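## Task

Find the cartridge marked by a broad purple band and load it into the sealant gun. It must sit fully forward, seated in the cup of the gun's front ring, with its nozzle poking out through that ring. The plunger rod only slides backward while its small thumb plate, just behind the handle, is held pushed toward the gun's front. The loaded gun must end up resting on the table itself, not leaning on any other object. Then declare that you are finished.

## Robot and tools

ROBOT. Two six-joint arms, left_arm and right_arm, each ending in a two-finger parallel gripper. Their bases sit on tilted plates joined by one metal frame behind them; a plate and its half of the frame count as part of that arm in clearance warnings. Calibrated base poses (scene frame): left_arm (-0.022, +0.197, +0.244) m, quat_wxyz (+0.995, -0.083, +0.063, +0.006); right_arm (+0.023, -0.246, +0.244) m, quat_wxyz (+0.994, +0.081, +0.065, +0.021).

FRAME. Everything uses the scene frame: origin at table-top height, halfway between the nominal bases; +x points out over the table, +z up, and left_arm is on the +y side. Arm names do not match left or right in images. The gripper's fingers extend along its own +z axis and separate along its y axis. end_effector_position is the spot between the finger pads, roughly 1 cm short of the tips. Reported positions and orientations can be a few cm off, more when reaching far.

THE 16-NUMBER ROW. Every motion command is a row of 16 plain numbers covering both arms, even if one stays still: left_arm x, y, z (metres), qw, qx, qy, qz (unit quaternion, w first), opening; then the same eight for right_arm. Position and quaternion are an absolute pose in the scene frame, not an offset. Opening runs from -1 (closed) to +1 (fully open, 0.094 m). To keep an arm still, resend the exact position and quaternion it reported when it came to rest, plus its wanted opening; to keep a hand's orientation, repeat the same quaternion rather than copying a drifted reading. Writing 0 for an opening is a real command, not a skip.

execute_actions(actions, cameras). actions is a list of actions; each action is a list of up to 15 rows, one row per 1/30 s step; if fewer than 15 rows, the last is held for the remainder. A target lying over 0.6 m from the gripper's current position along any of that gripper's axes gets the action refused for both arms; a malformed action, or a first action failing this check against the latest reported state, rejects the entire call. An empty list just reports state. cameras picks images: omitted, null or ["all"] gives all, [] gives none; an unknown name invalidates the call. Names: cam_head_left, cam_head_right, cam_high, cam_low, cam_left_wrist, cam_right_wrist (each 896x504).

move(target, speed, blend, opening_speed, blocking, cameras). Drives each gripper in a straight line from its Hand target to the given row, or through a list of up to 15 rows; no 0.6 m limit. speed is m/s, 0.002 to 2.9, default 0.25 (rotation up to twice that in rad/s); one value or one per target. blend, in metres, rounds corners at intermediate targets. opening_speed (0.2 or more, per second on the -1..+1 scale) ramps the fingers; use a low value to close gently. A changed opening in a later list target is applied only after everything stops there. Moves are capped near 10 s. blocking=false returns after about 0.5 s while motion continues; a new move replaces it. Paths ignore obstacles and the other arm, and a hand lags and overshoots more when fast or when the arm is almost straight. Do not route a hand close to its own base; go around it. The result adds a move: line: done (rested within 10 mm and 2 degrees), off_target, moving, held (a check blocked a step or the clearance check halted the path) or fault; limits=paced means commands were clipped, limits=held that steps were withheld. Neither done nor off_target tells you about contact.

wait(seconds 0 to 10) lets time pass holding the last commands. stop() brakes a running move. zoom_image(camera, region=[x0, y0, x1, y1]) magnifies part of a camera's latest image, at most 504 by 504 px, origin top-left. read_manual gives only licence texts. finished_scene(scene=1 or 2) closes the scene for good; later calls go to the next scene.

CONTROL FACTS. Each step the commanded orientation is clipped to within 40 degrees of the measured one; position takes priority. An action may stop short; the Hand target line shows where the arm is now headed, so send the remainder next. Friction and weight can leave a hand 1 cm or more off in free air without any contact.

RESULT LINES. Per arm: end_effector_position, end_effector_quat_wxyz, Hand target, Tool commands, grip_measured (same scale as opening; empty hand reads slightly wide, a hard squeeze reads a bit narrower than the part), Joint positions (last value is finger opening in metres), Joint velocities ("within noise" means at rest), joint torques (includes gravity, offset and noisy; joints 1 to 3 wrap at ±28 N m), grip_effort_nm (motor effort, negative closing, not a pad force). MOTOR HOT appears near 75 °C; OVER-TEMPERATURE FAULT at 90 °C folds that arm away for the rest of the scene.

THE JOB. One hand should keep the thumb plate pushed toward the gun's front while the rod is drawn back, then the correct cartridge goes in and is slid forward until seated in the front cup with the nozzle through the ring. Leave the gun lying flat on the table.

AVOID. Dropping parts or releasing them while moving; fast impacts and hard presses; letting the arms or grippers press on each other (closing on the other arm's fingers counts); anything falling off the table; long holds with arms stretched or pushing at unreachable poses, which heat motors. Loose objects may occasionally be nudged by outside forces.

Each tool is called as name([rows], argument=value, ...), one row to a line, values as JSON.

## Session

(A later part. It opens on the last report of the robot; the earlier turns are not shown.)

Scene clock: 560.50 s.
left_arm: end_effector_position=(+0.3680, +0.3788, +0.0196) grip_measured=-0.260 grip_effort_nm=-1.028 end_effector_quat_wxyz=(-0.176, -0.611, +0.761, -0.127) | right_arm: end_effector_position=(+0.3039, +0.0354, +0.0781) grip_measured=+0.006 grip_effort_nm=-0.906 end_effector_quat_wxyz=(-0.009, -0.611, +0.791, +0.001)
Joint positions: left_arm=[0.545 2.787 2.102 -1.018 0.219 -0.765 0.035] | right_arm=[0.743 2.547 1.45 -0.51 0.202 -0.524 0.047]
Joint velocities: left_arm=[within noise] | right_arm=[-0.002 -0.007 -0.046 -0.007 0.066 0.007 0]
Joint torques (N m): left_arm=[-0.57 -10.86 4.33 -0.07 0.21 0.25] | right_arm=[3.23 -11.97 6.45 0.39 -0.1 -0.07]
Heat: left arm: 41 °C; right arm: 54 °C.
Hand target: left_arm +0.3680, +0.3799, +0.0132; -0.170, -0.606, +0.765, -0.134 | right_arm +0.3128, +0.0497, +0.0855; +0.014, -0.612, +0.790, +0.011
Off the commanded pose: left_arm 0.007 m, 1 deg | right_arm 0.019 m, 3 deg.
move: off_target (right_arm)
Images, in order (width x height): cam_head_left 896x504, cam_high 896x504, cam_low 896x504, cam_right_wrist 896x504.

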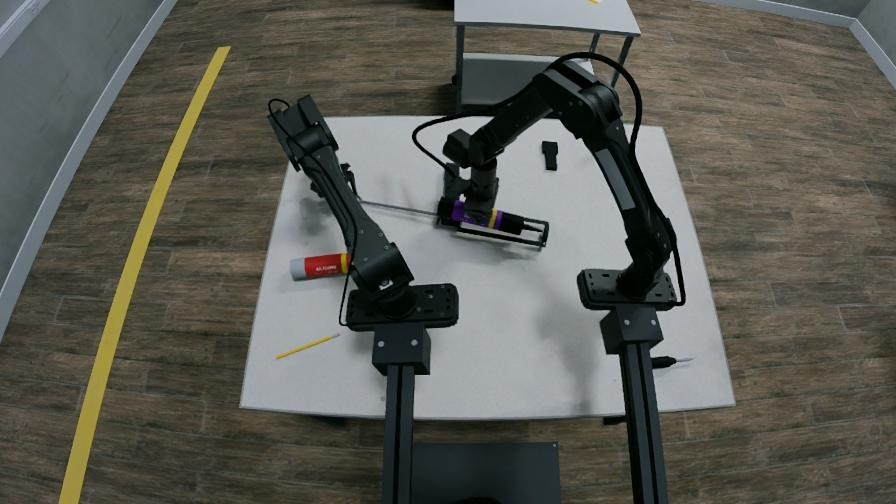

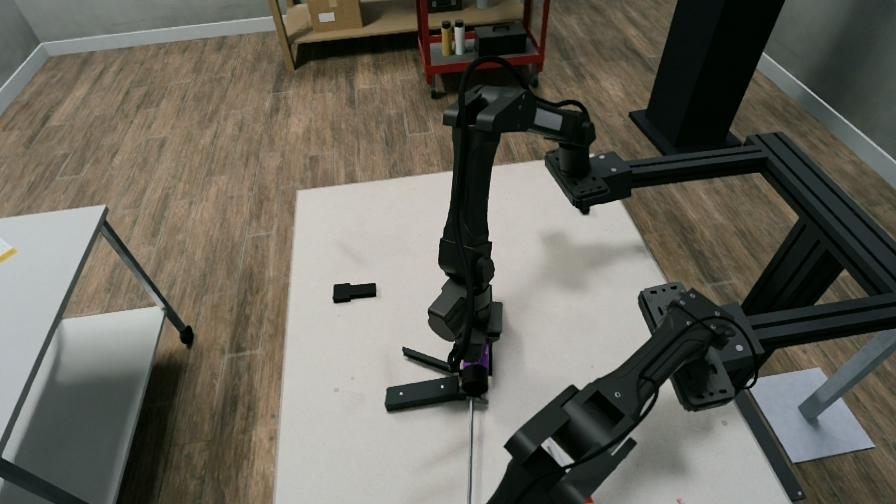

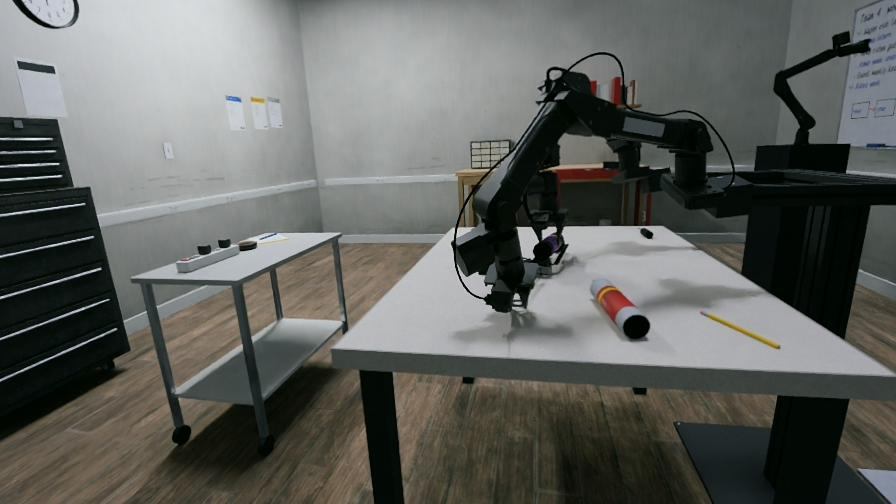

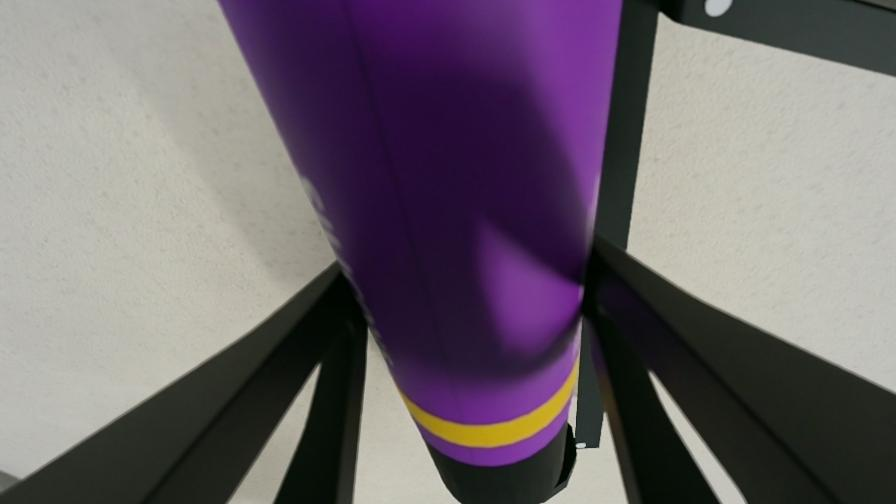

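move([
  [0.3680, 0.3800, 0.013, -0.170, -0.606, 0.765, -0.134, -0.4, 0.3185, 0.060, 0.090, 0.0414, -0.6114, 0.7896, 0.032, 0.0],
  [0.3680, 0.3800, 0.013, -0.170, -0.606, 0.765, -0.134, -0.4, 0.3185, 0.056, 0.083, 0.0414, -0.6114, 0.7896, 0.032, 0.0],
], speed=0.1, cameras=["cam_high","cam_head_left","cam_right_wrist","cam_low"])

zoom_image(camera="cam_high", region=[400, 260, 540, 420])

zoom_image(camera="cam_head_left", region=[420, 170, 570, 270])

zoom_image(camera="cam_low", region=[500, 210, 620, 290])

Scene clock: 570.67 s.
left_arm: end_effector_position=(+0.3680, +0.3788, +0.0196) grip_measured=-0.260 grip_effort_nm=-1.018 end_effector_quat_wxyz=(-0.176, -0.611, +0.761, -0.127) | right_arm: end_effector_position=(+0.3097, +0.0467, +0.0757) grip_measured=+0.006 grip_effort_nm=-0.906 end_effector_quat_wxyz=(+0.018, -0.615, +0.788, +0.019)
Joint positions: left_arm=[0.545 2.787 2.102 -1.018 0.219 -0.765 0.035] | right_arm=[0.739 2.547 1.436 -0.435 0.174 -0.55 0.047]
Joint velocities: within noise
Joint torques (N m): left_arm=[-0.57 -10.88 4.22 -0.08 0.22 0.28] | right_arm=[2.33 -13.14 4.26 0.68 -0.18 -0.05]
Heat: left arm: 41 °C; right arm: 54 °C.
Hand target: left_arm +0.3680, +0.3799, +0.0132; -0.170, -0.606, +0.765, -0.134 | right_arm +0.3184, +0.0557, +0.0832; +0.041, -0.612, +0.789, +0.032
Off the commanded pose: left_arm 0.007 m, 1 deg | right_arm 0.015 m, 3 deg.
move: off_target (right_arm)
Images, in order (width x height): cam_head_left 896x504, cam_high 896x504, cam_low 896x504, cam_right_wrist 896x504.

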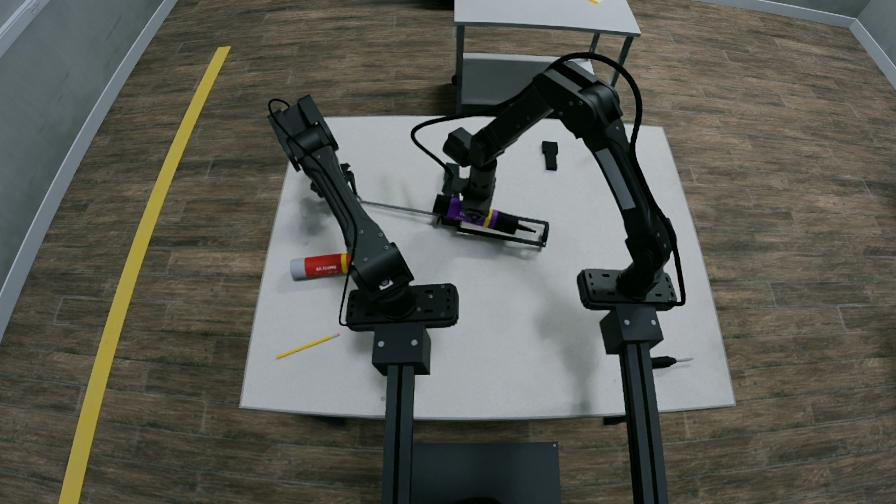

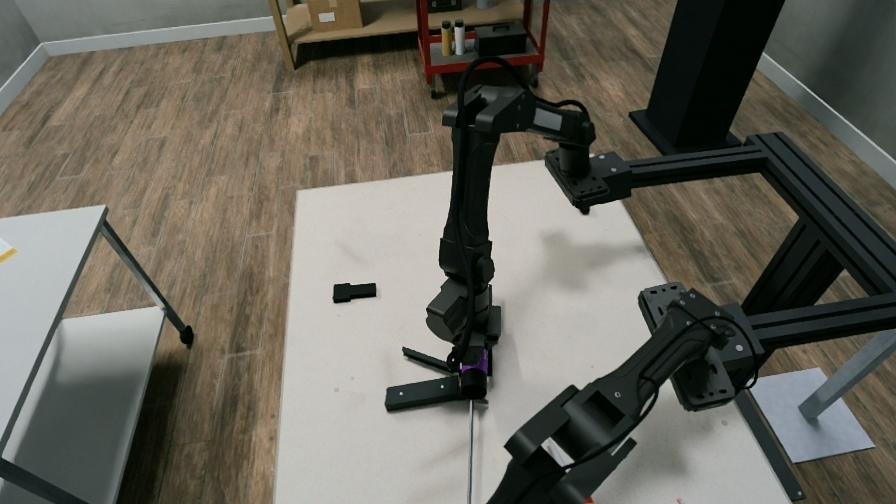

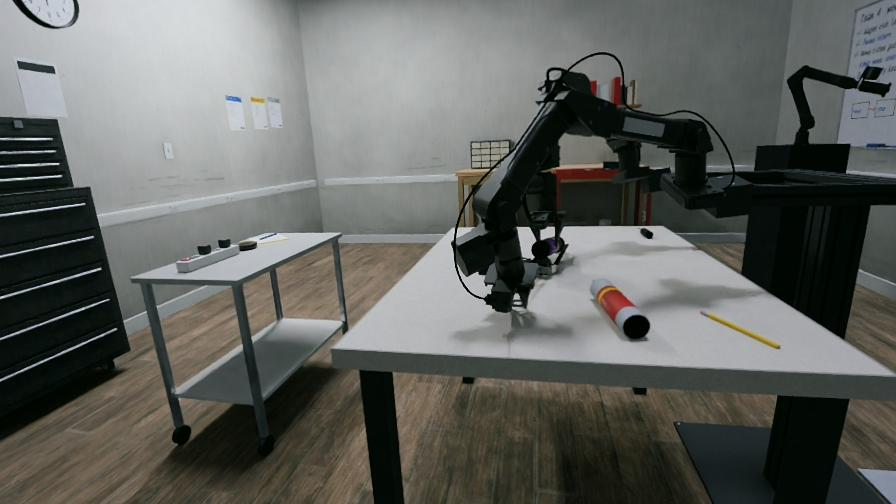

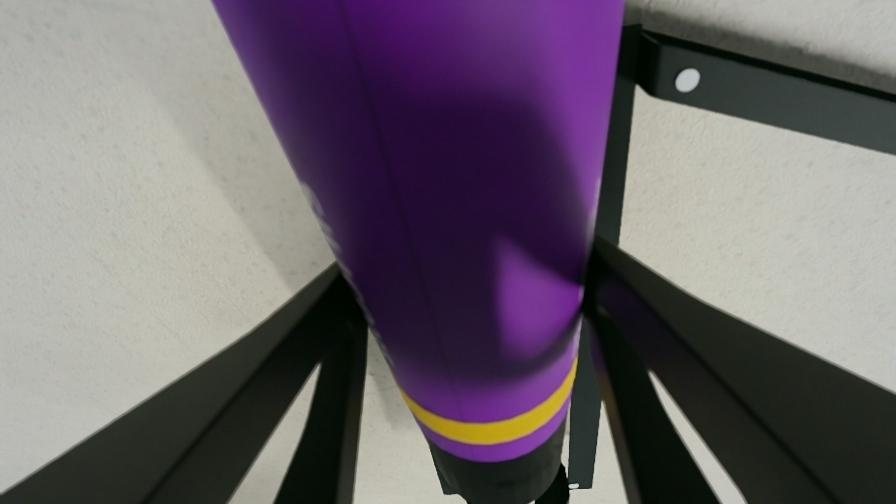

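Scaled by 3.150 from the camera's 896x504 image, which has a finer 1280x720 frame.

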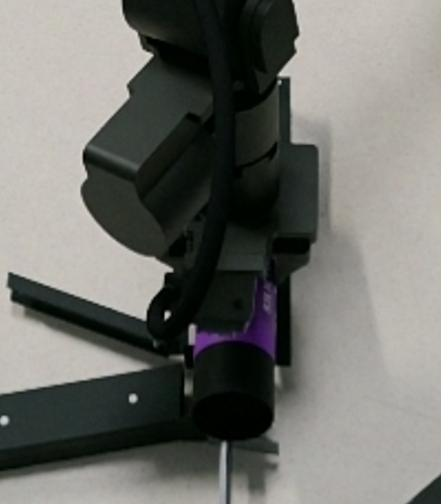

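Scaled by 3.360 from the camera's 896x504 image, which has a finer 1280x720 frame.

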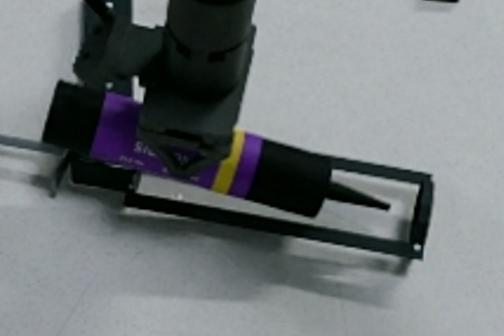

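Scaled by 4.200 from the camera's 896x504 image, which has a finer 1280x720 frame.

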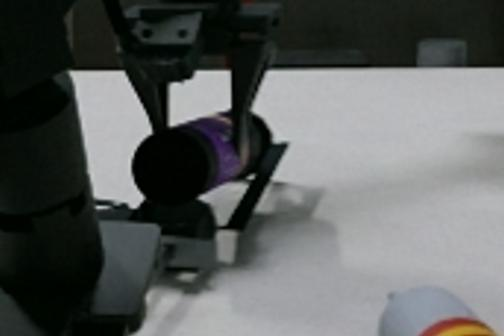

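move([
  [0.3680, 0.3800, 0.013, -0.170, -0.606, 0.765, -0.134, -0.4, 0.3133, 0.040, 0.083, 0.0414, -0.6114, 0.7896, 0.032, 0.0],
], speed=0.06, cameras=["cam_high","cam_head_left","cam_right_wrist","cam_low"])

zoom_image(camera="cam_high", region=[400, 260, 540, 420])

zoom_image(camera="cam_head_left", region=[420, 170, 570, 270])

zoom_image(camera="cam_low", region=[500, 210, 620, 290])

Scene clock: 577.70 s.
left_arm: end_effector_position=(+0.3684, +0.3787, +0.0196) grip_measured=-0.260 grip_effort_nm=-1.028 end_effector_quat_wxyz=(-0.175, -0.611, +0.761, -0.128) | right_arm: end_effector_position=(+0.3074, +0.0380, +0.0707) grip_measured=+0.005 grip_effort_nm=-0.916 end_effector_quat_wxyz=(+0.030, -0.618, +0.786, +0.023)
Joint positions: left_arm=[0.545 2.787 2.102 -1.016 0.221 -0.765 0.035] | right_arm=[0.722 2.525 1.359 -0.353 0.167 -0.579 0.047]
Joint velocities: within noise
Joint torques (N m): left_arm=[-0.62 -10.86 4.23 -0.09 0.16 0.26] | right_arm=[2.03 -14.48 3.41 0.34 -0.13 0.05]
Heat: left arm: 41 °C; right arm: 55 °C.
Hand target: left_arm +0.3680, +0.3799, +0.0132; -0.170, -0.606, +0.765, -0.134 | right_arm +0.3132, +0.0400, +0.0827; +0.041, -0.611, +0.790, +0.032
Off the commanded pose: left_arm 0.007 m, 1 deg | right_arm 0.014 m, 2 deg.
move: off_target (right_arm)
Images, in order (width x height): cam_head_left 896x504, cam_high 896x504, cam_low 896x504, cam_right_wrist 896x504.

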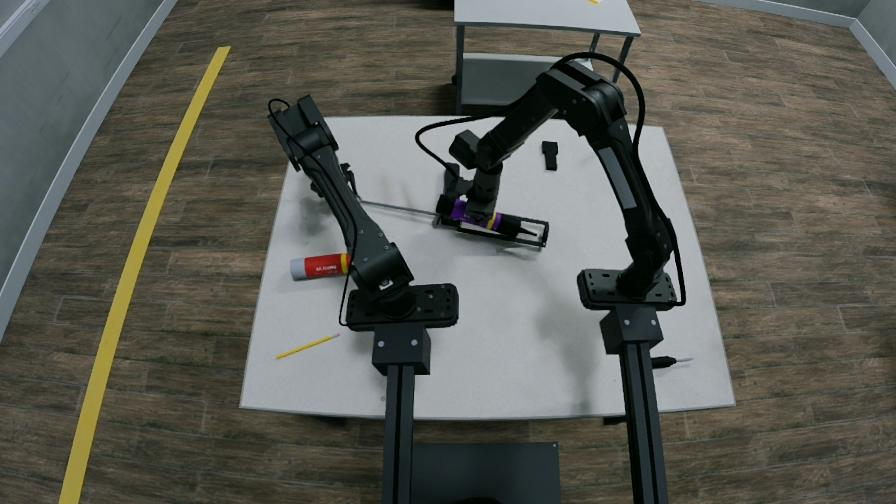

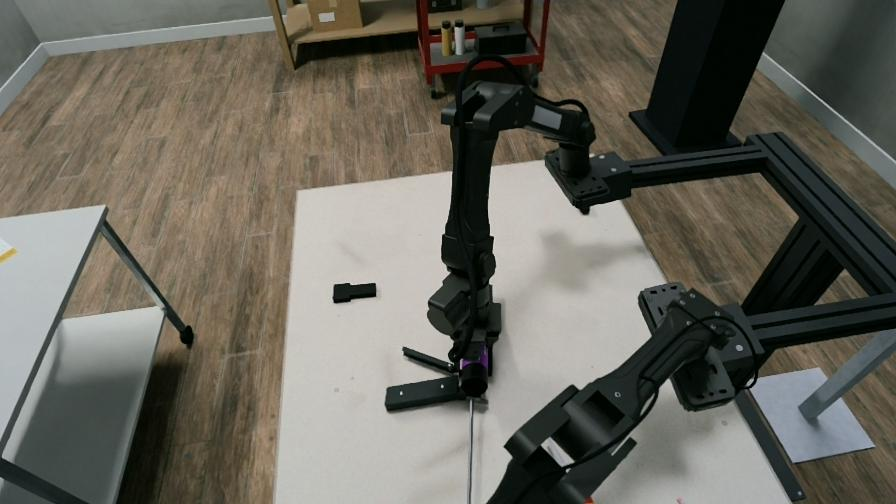

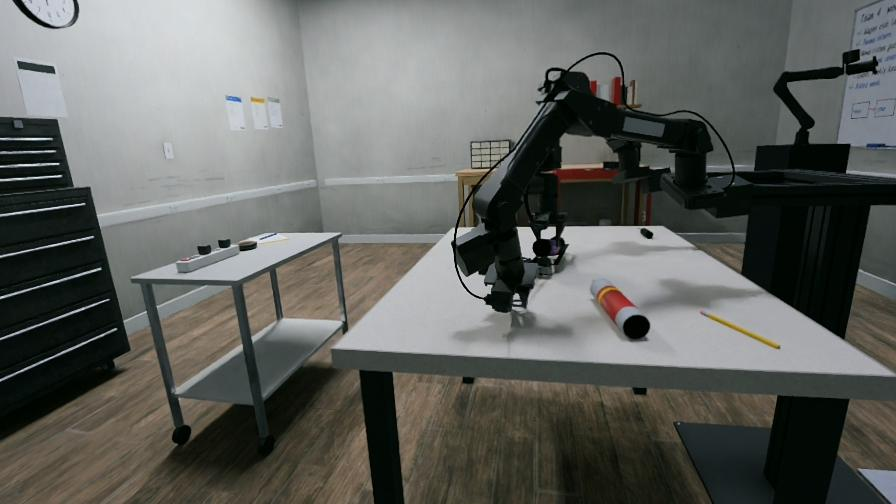

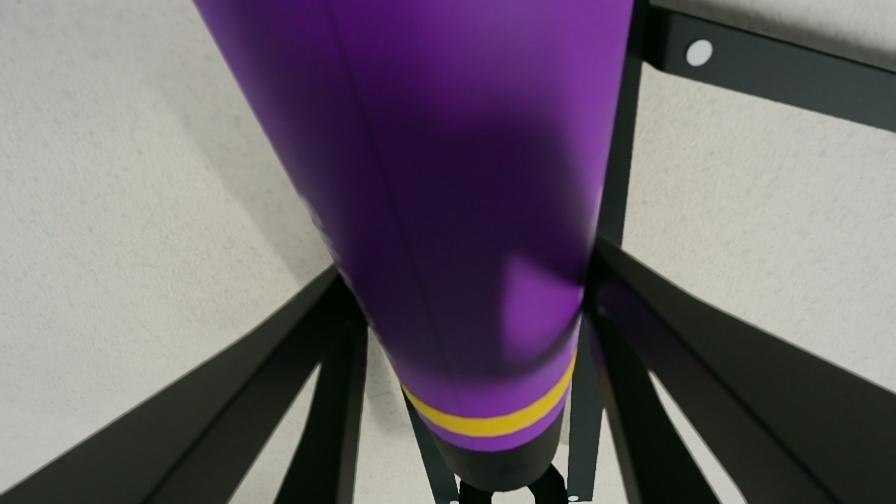

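Scaled by 3.150 from the camera's 896x504 image, which has a finer 1280x720 frame.

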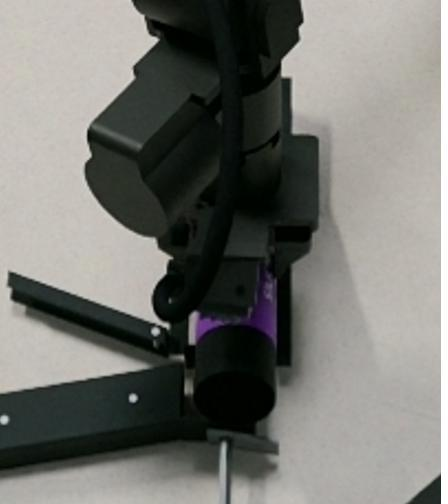

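Scaled by 3.360 from the camera's 896x504 image, which has a finer 1280x720 frame.

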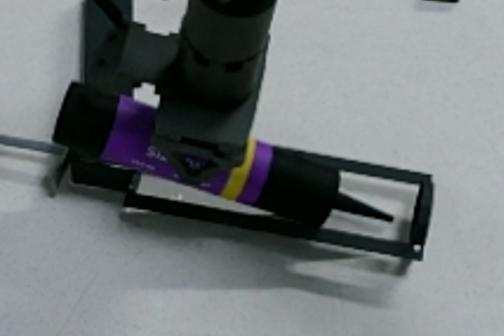

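Scaled by 4.200 from the camera's 896x504 image, which has a finer 1280x720 frame.

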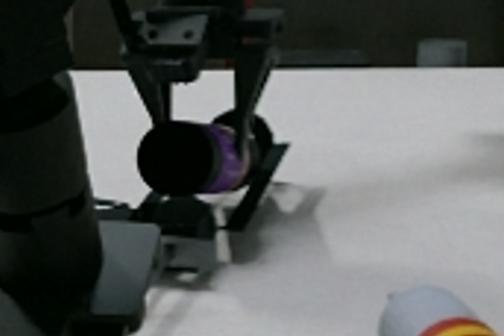

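move([
  [0.3680, 0.3800, 0.013, -0.170, -0.606, 0.765, -0.134, -0.4, 0.3133, 0.040, 0.083, 0.0, -0.6122, 0.7907, 0.0, 0.0],
], speed=0.06, cameras=["cam_high","cam_head_left","cam_right_wrist","cam_low"])

zoom_image(camera="cam_high", region=[400, 260, 540, 420])

zoom_image(camera="cam_head_left", region=[420, 170, 570, 270])

zoom_image(camera="cam_low", region=[500, 210, 620, 290])

Scene clock: 587.37 s.
left_arm: end_effector_position=(+0.3684, +0.3787, +0.0196) grip_measured=-0.260 grip_effort_nm=-1.028 end_effector_quat_wxyz=(-0.175, -0.611, +0.761, -0.128) | right_arm: end_effector_position=(+0.3108, +0.0305, +0.0779) grip_measured=+0.000 grip_effort_nm=-0.989 end_effector_quat_wxyz=(-0.007, -0.609, +0.793, +0.002)
Joint positions: left_arm=[0.545 2.787 2.102 -1.016 0.221 -0.765 0.035] | right_arm=[0.722 2.542 1.448 -0.504 0.201 -0.541 0.047]
Joint velocities: within noise
Joint torques (N m): left_arm=[-0.7 -10.95 4.23 -0.11 0.21 0.28] | right_arm=[4.23 -11.21 6.94 0.07 0.03 0.1]
Heat: left arm: 41 °C; right arm: 55 °C.
Hand target: left_arm +0.3679, +0.3799, +0.0132; -0.170, -0.606, +0.765, -0.134 | right_arm +0.3132, +0.0400, +0.0832; +0.001, -0.612, +0.791, +0.000
Off the commanded pose: left_arm 0.007 m, 1 deg | right_arm 0.011 m, 1 deg.
move: off_target (right_arm)
Images, in order (width x height): cam_head_left 896x504, cam_high 896x504, cam_low 896x504, cam_right_wrist 896x504.

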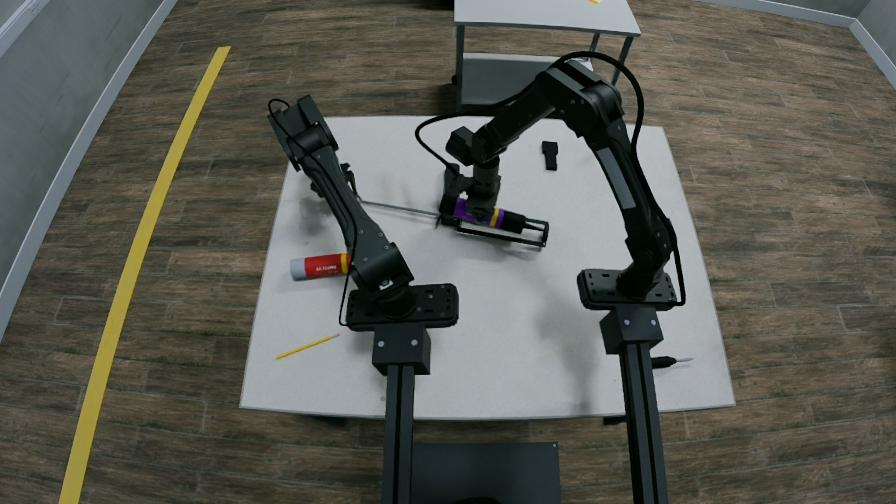

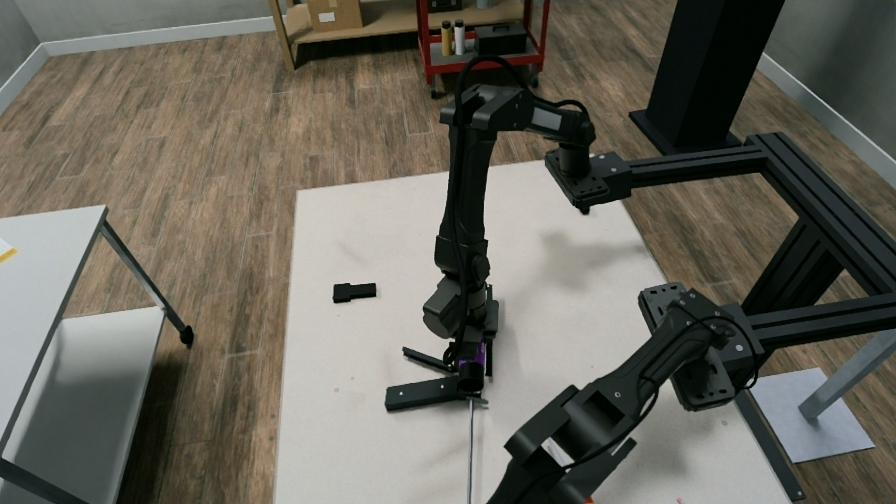

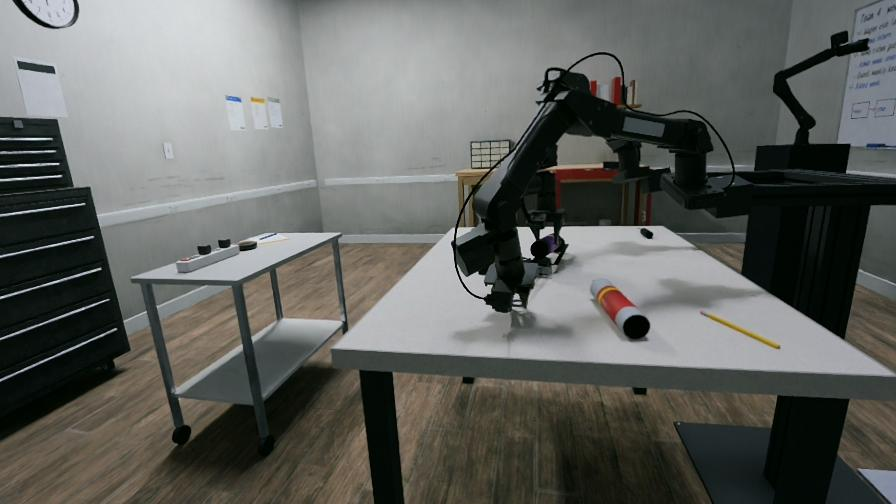

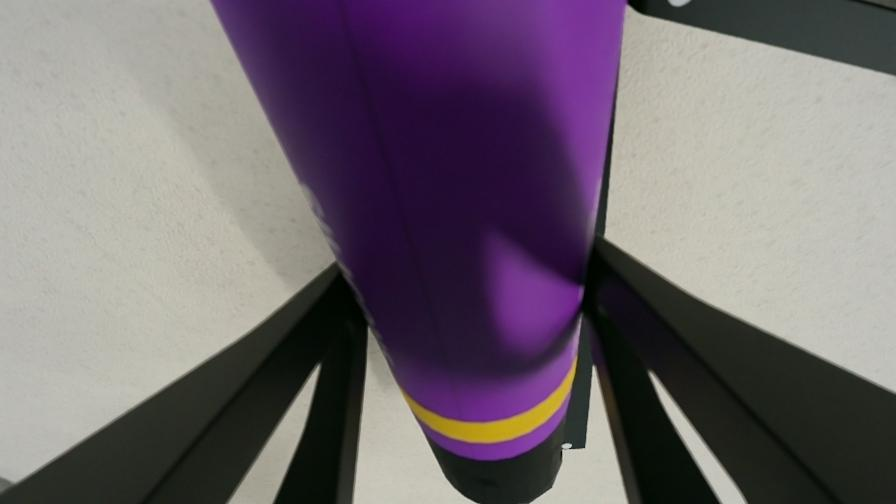

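Scaled by 3.150 from the camera's 896x504 image, which has a finer 1280x720 frame.

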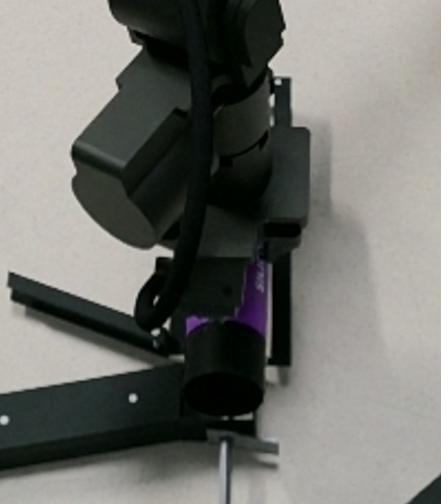

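Scaled by 3.360 from the camera's 896x504 image, which has a finer 1280x720 frame.

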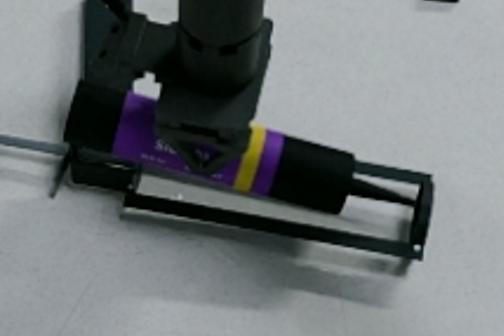

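Scaled by 4.200 from the camera's 896x504 image, which has a finer 1280x720 frame.

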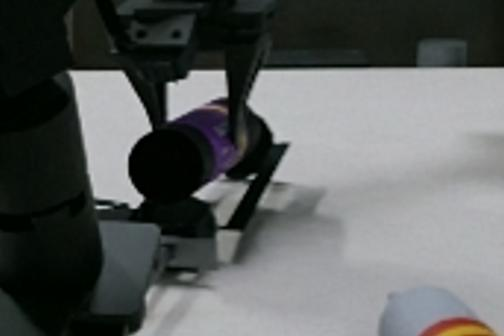

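move([
  [0.3680, 0.3800, 0.013, -0.170, -0.606, 0.765, -0.134, -0.4, 0.3080, 0.042, 0.080, 0.0, -0.6122, 0.7907, 0.0, 0.0],
  [0.3680, 0.3800, 0.013, -0.170, -0.606, 0.765, -0.134, -0.4, 0.3085, 0.042, 0.071, 0.0, -0.6122, 0.7907, 0.0, 0.0],
], speed=0.06, cameras=["cam_high","cam_head_left","cam_right_wrist"])

zoom_image(camera="cam_high", region=[400, 260, 540, 420])

zoom_image(camera="cam_head_left", region=[420, 170, 570, 270])

Scene clock: 593.20 s.
left_arm: end_effector_position=(+0.3684, +0.3787, +0.0196) grip_measured=-0.260 grip_effort_nm=-1.033 end_effector_quat_wxyz=(-0.175, -0.611, +0.761, -0.128) | right_arm: end_effector_position=(+0.3066, +0.0289, +0.0715) grip_measured=+0.003 grip_effort_nm=-0.950 end_effector_quat_wxyz=(-0.013, -0.608, +0.794, -0.001)
Joint positions: left_arm=[0.545 2.787 2.102 -1.016 0.221 -0.765 0.035] | right_arm=[0.725 2.56 1.448 -0.5 0.206 -0.532 0.047]
Joint velocities: within noise
Joint torques (N m): left_arm=[-0.55 -10.92 4.29 -0.06 0.22 0.27] | right_arm=[4.45 -10.17 6.48 0.31 0.02 0.06]
Heat: left arm: 41 °C; right arm: 54 °C.
Hand target: left_arm +0.3679, +0.3799, +0.0132; -0.170, -0.606, +0.765, -0.134 | right_arm +0.3083, +0.0418, +0.0714; +0.000, -0.612, +0.791, +0.000
Off the commanded pose: left_arm 0.007 m, 1 deg | right_arm 0.013 m, 2 deg.
move: off_target (right_arm)
Images, in order (width x height): cam_head_left 896x504, cam_high 896x504, cam_right_wrist 896x504.

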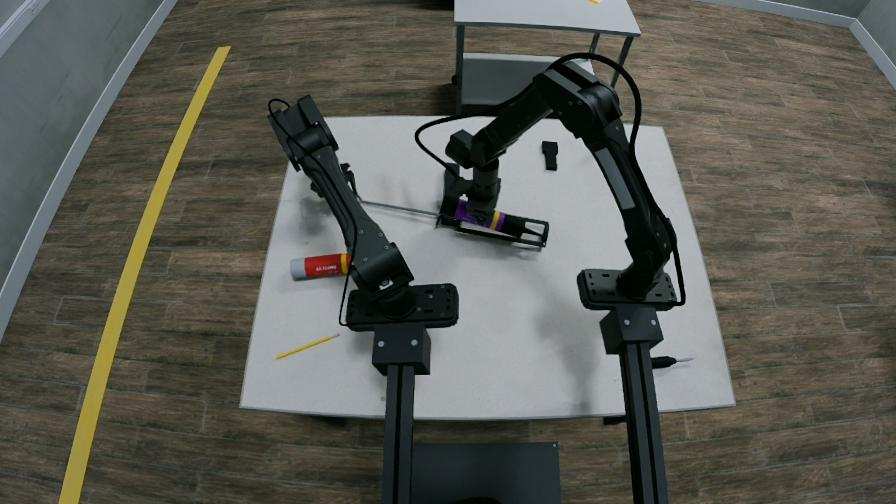

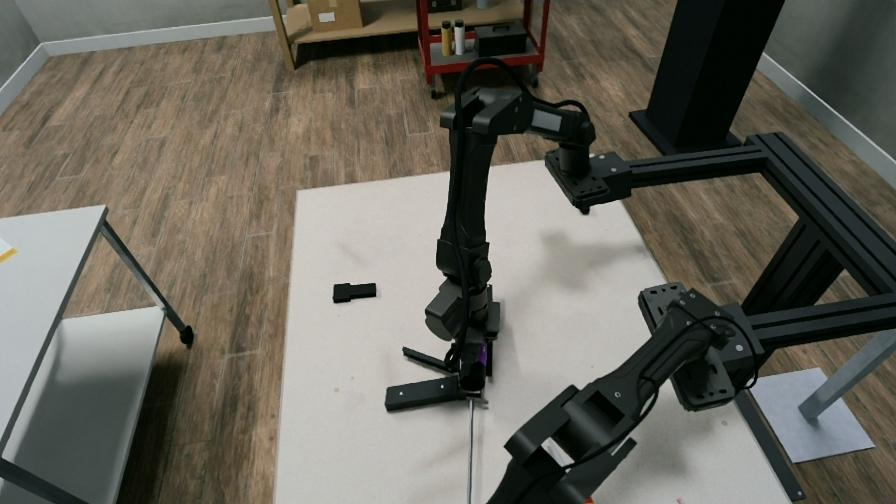

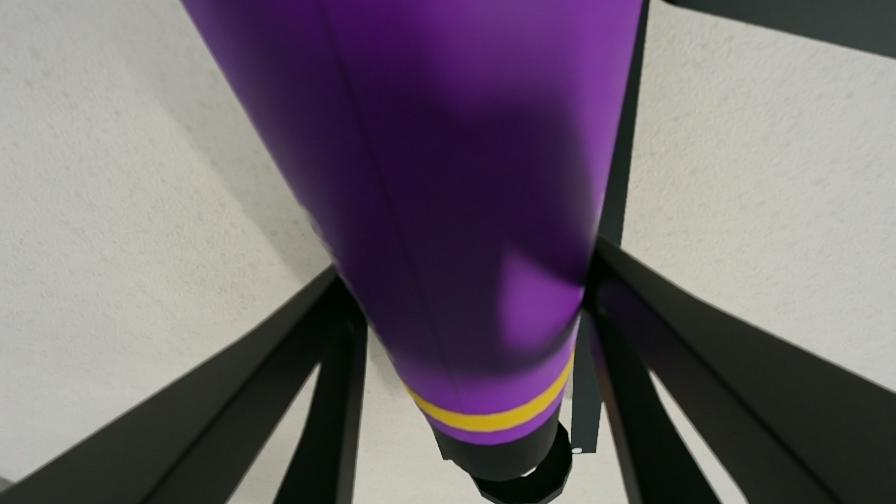

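Scaled by 3.150 from the camera's 896x504 image, which has a finer 1280x720 frame.

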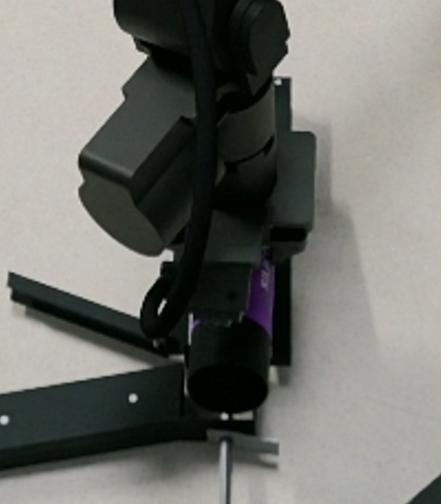

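Scaled by 3.360 from the camera's 896x504 image, which has a finer 1280x720 frame.

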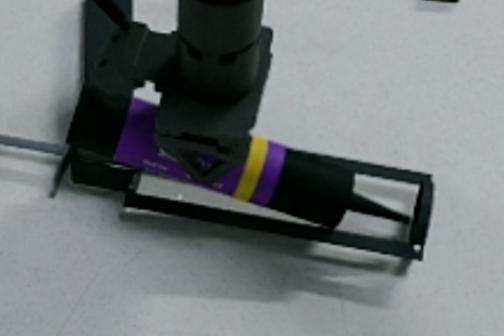

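move([
  [0.3680, 0.3800, 0.013, -0.170, -0.606, 0.765, -0.134, -0.4, 0.3085, 0.046, 0.084, 0.0, -0.6259, 0.7799, 0.0, 0.0],
  [0.3680, 0.3800, 0.013, -0.170, -0.606, 0.765, -0.134, -0.4, 0.3085, 0.044, 0.080, 0.0, -0.6259, 0.7799, 0.0, 0.0],
], speed=0.06, cameras=["cam_high","cam_head_left","cam_right_wrist"])

zoom_image(camera="cam_high", region=[400, 260, 540, 420])

zoom_image(camera="cam_head_left", region=[420, 170, 570, 270])

zoom_image(camera="cam_right_wrist", region=[380, 380, 660, 504])

Scene clock: 606.63 s.
left_arm: end_effector_position=(+0.3684, +0.3787, +0.0196) grip_measured=-0.260 grip_effort_nm=-1.023 end_effector_quat_wxyz=(-0.175, -0.611, +0.761, -0.128) | right_arm: end_effector_position=(+0.3061, +0.0322, +0.0736) grip_measured=+0.001 grip_effort_nm=-0.979 end_effector_quat_wxyz=(-0.012, -0.617, +0.787, -0.001)
Joint positions: left_arm=[0.545 2.787 2.102 -1.016 0.221 -0.765 0.035] | right_arm=[0.734 2.56 1.457 -0.509 0.207 -0.548 0.047]
Joint velocities: within noise
Joint torques (N m): left_arm=[-0.61 -10.84 4.23 -0.11 0.18 0.26] | right_arm=[4.37 -11.82 6.12 0.14 0 -0.03]
Heat: left arm: 41 °C; right arm: 52 °C.
Hand target: left_arm +0.3679, +0.3799, +0.0132; -0.170, -0.606, +0.765, -0.134 | right_arm +0.3083, +0.0439, +0.0802; +0.000, -0.626, +0.780, +0.000
Off the commanded pose: left_arm 0.007 m, 1 deg | right_arm 0.014 m, 2 deg.
move: off_target (right_arm)
Images, in order (width x height): cam_head_left 896x504, cam_high 896x504, cam_right_wrist 896x504.

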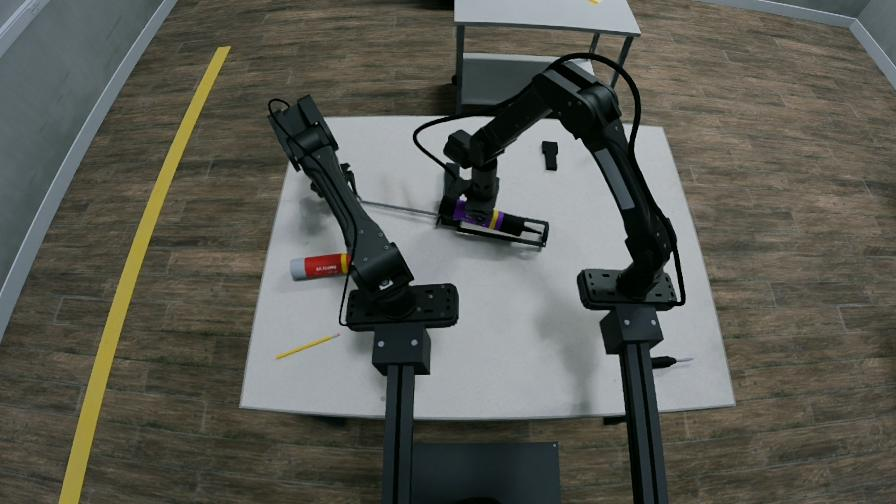

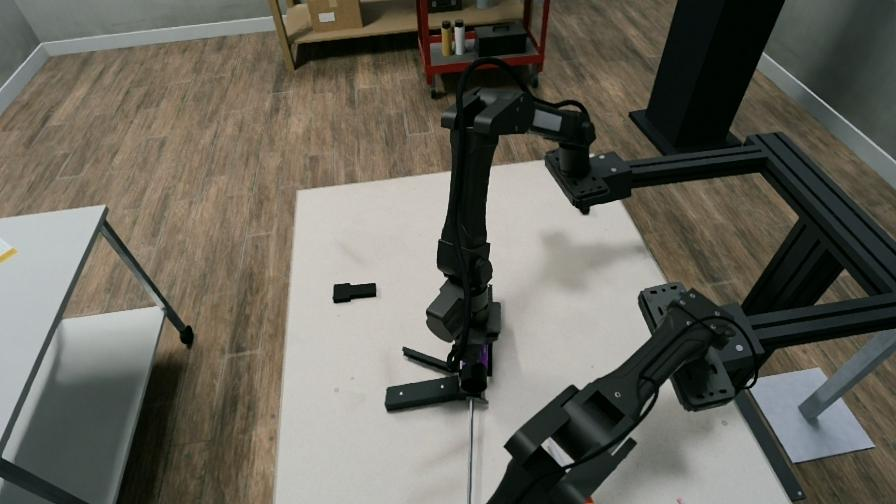

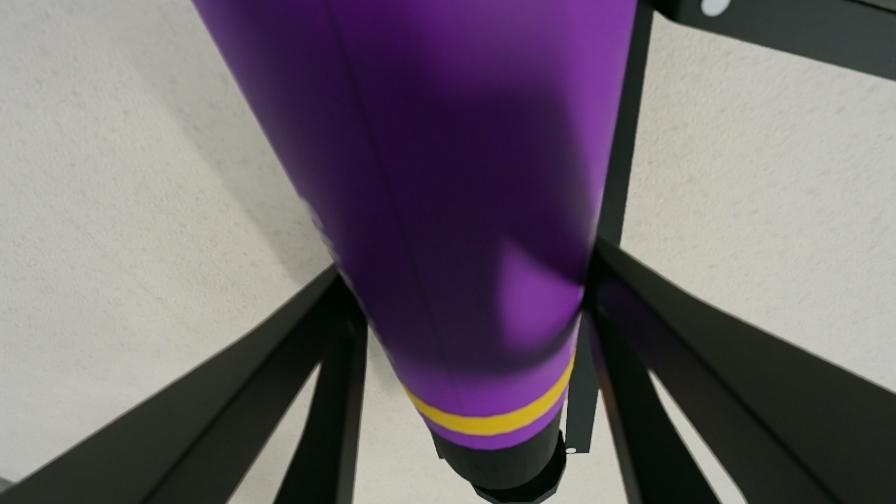

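Scaled by 3.150 from the camera's 896x504 image, which has a finer 1280x720 frame.

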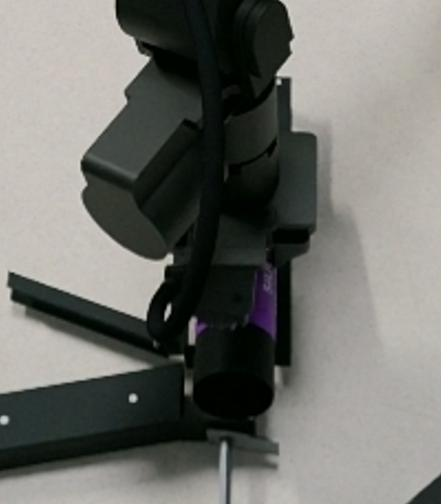

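Scaled by 3.360 from the camera's 896x504 image, which has a finer 1280x720 frame.

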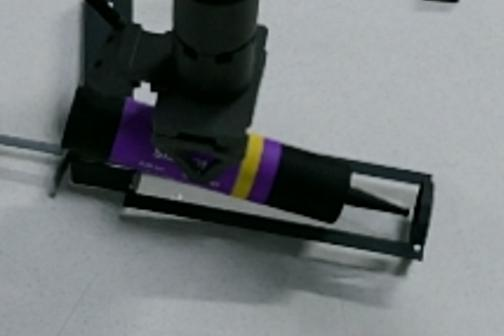

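Scaled by 1.800 from the camera's 896x504 image, which has a finer 1280x720 frame.

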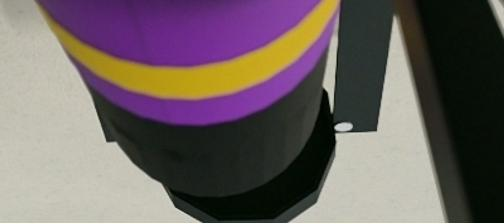

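move([
  [0.3680, 0.3800, 0.013, -0.170, -0.606, 0.765, -0.134, -0.4, 0.3045, 0.020, 0.078, 0.0, -0.6361, 0.7716, 0.0, 0.0],
], speed=0.05, cameras=["cam_high","cam_head_left","cam_right_wrist"])

zoom_image(camera="cam_high", region=[400, 260, 540, 420])

zoom_image(camera="cam_head_left", region=[420, 170, 570, 270])

zoom_image(camera="cam_right_wrist", region=[380, 380, 660, 504])

Scene clock: 616.53 s.
left_arm: end_effector_position=(+0.3689, +0.3787, +0.0196) grip_measured=-0.260 grip_effort_nm=-1.028 end_effector_quat_wxyz=(-0.174, -0.611, +0.762, -0.129) | right_arm: end_effector_position=(+0.2975, +0.0202, +0.0655) grip_measured=+0.002 grip_effort_nm=-0.969 end_effector_quat_wxyz=(-0.010, -0.643, +0.766, -0.001)
Joint positions: left_arm=[0.545 2.787 2.102 -1.015 0.222 -0.764 0.035] | right_arm=[0.724 2.543 1.371 -0.433 0.209 -0.624 0.047]
Joint velocities: within noise
Joint torques (N m): left_arm=[-0.68 -10.65 4.19 -0.12 0.19 0.28] | right_arm=[2.02 -14.57 3.23 0.11 0.02 0.06]
Heat: left arm: 42 °C; right arm: 52 °C.
Hand target: left_arm +0.3680, +0.3799, +0.0131; -0.170, -0.606, +0.765, -0.134 | right_arm +0.3044, +0.0200, +0.0776; +0.000, -0.636, +0.772, +0.000
Off the commanded pose: left_arm 0.007 m, 1 deg | right_arm 0.014 m, 2 deg.
move: off_target (right_arm)
Images, in order (width x height): cam_head_left 896x504, cam_high 896x504, cam_right_wrist 896x504.

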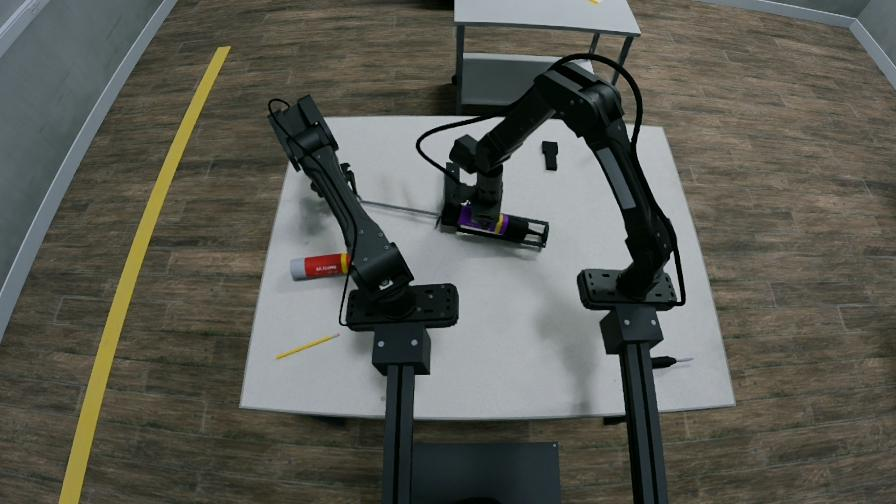

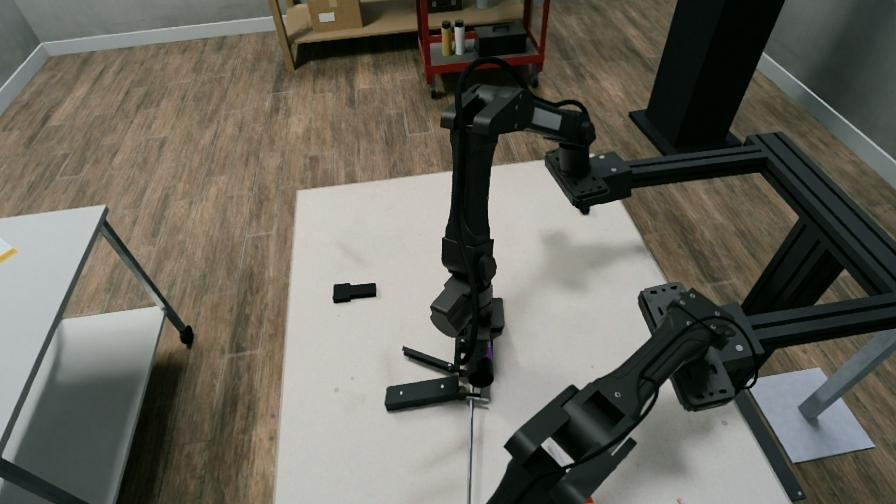

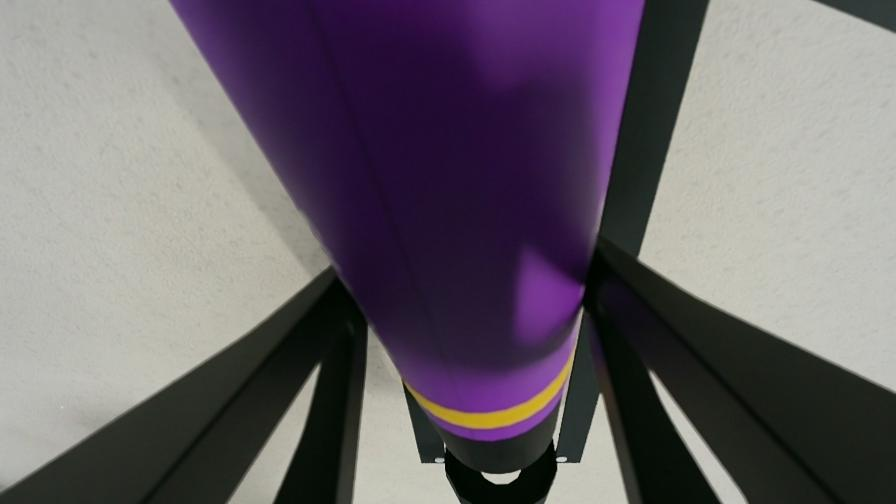

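Scaled by 3.150 from the camera's 896x504 image, which has a finer 1280x720 frame.

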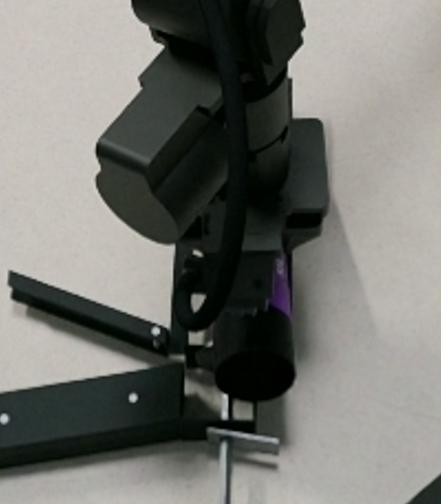

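Scaled by 3.360 from the camera's 896x504 image, which has a finer 1280x720 frame.

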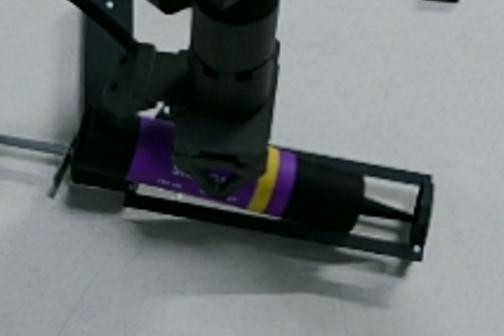

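Scaled by 1.800 from the camera's 896x504 image, which has a finer 1280x720 frame.

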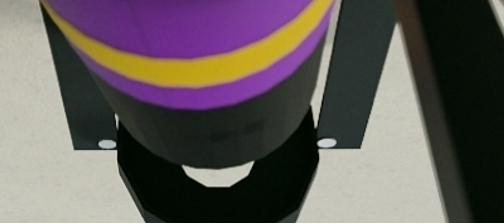

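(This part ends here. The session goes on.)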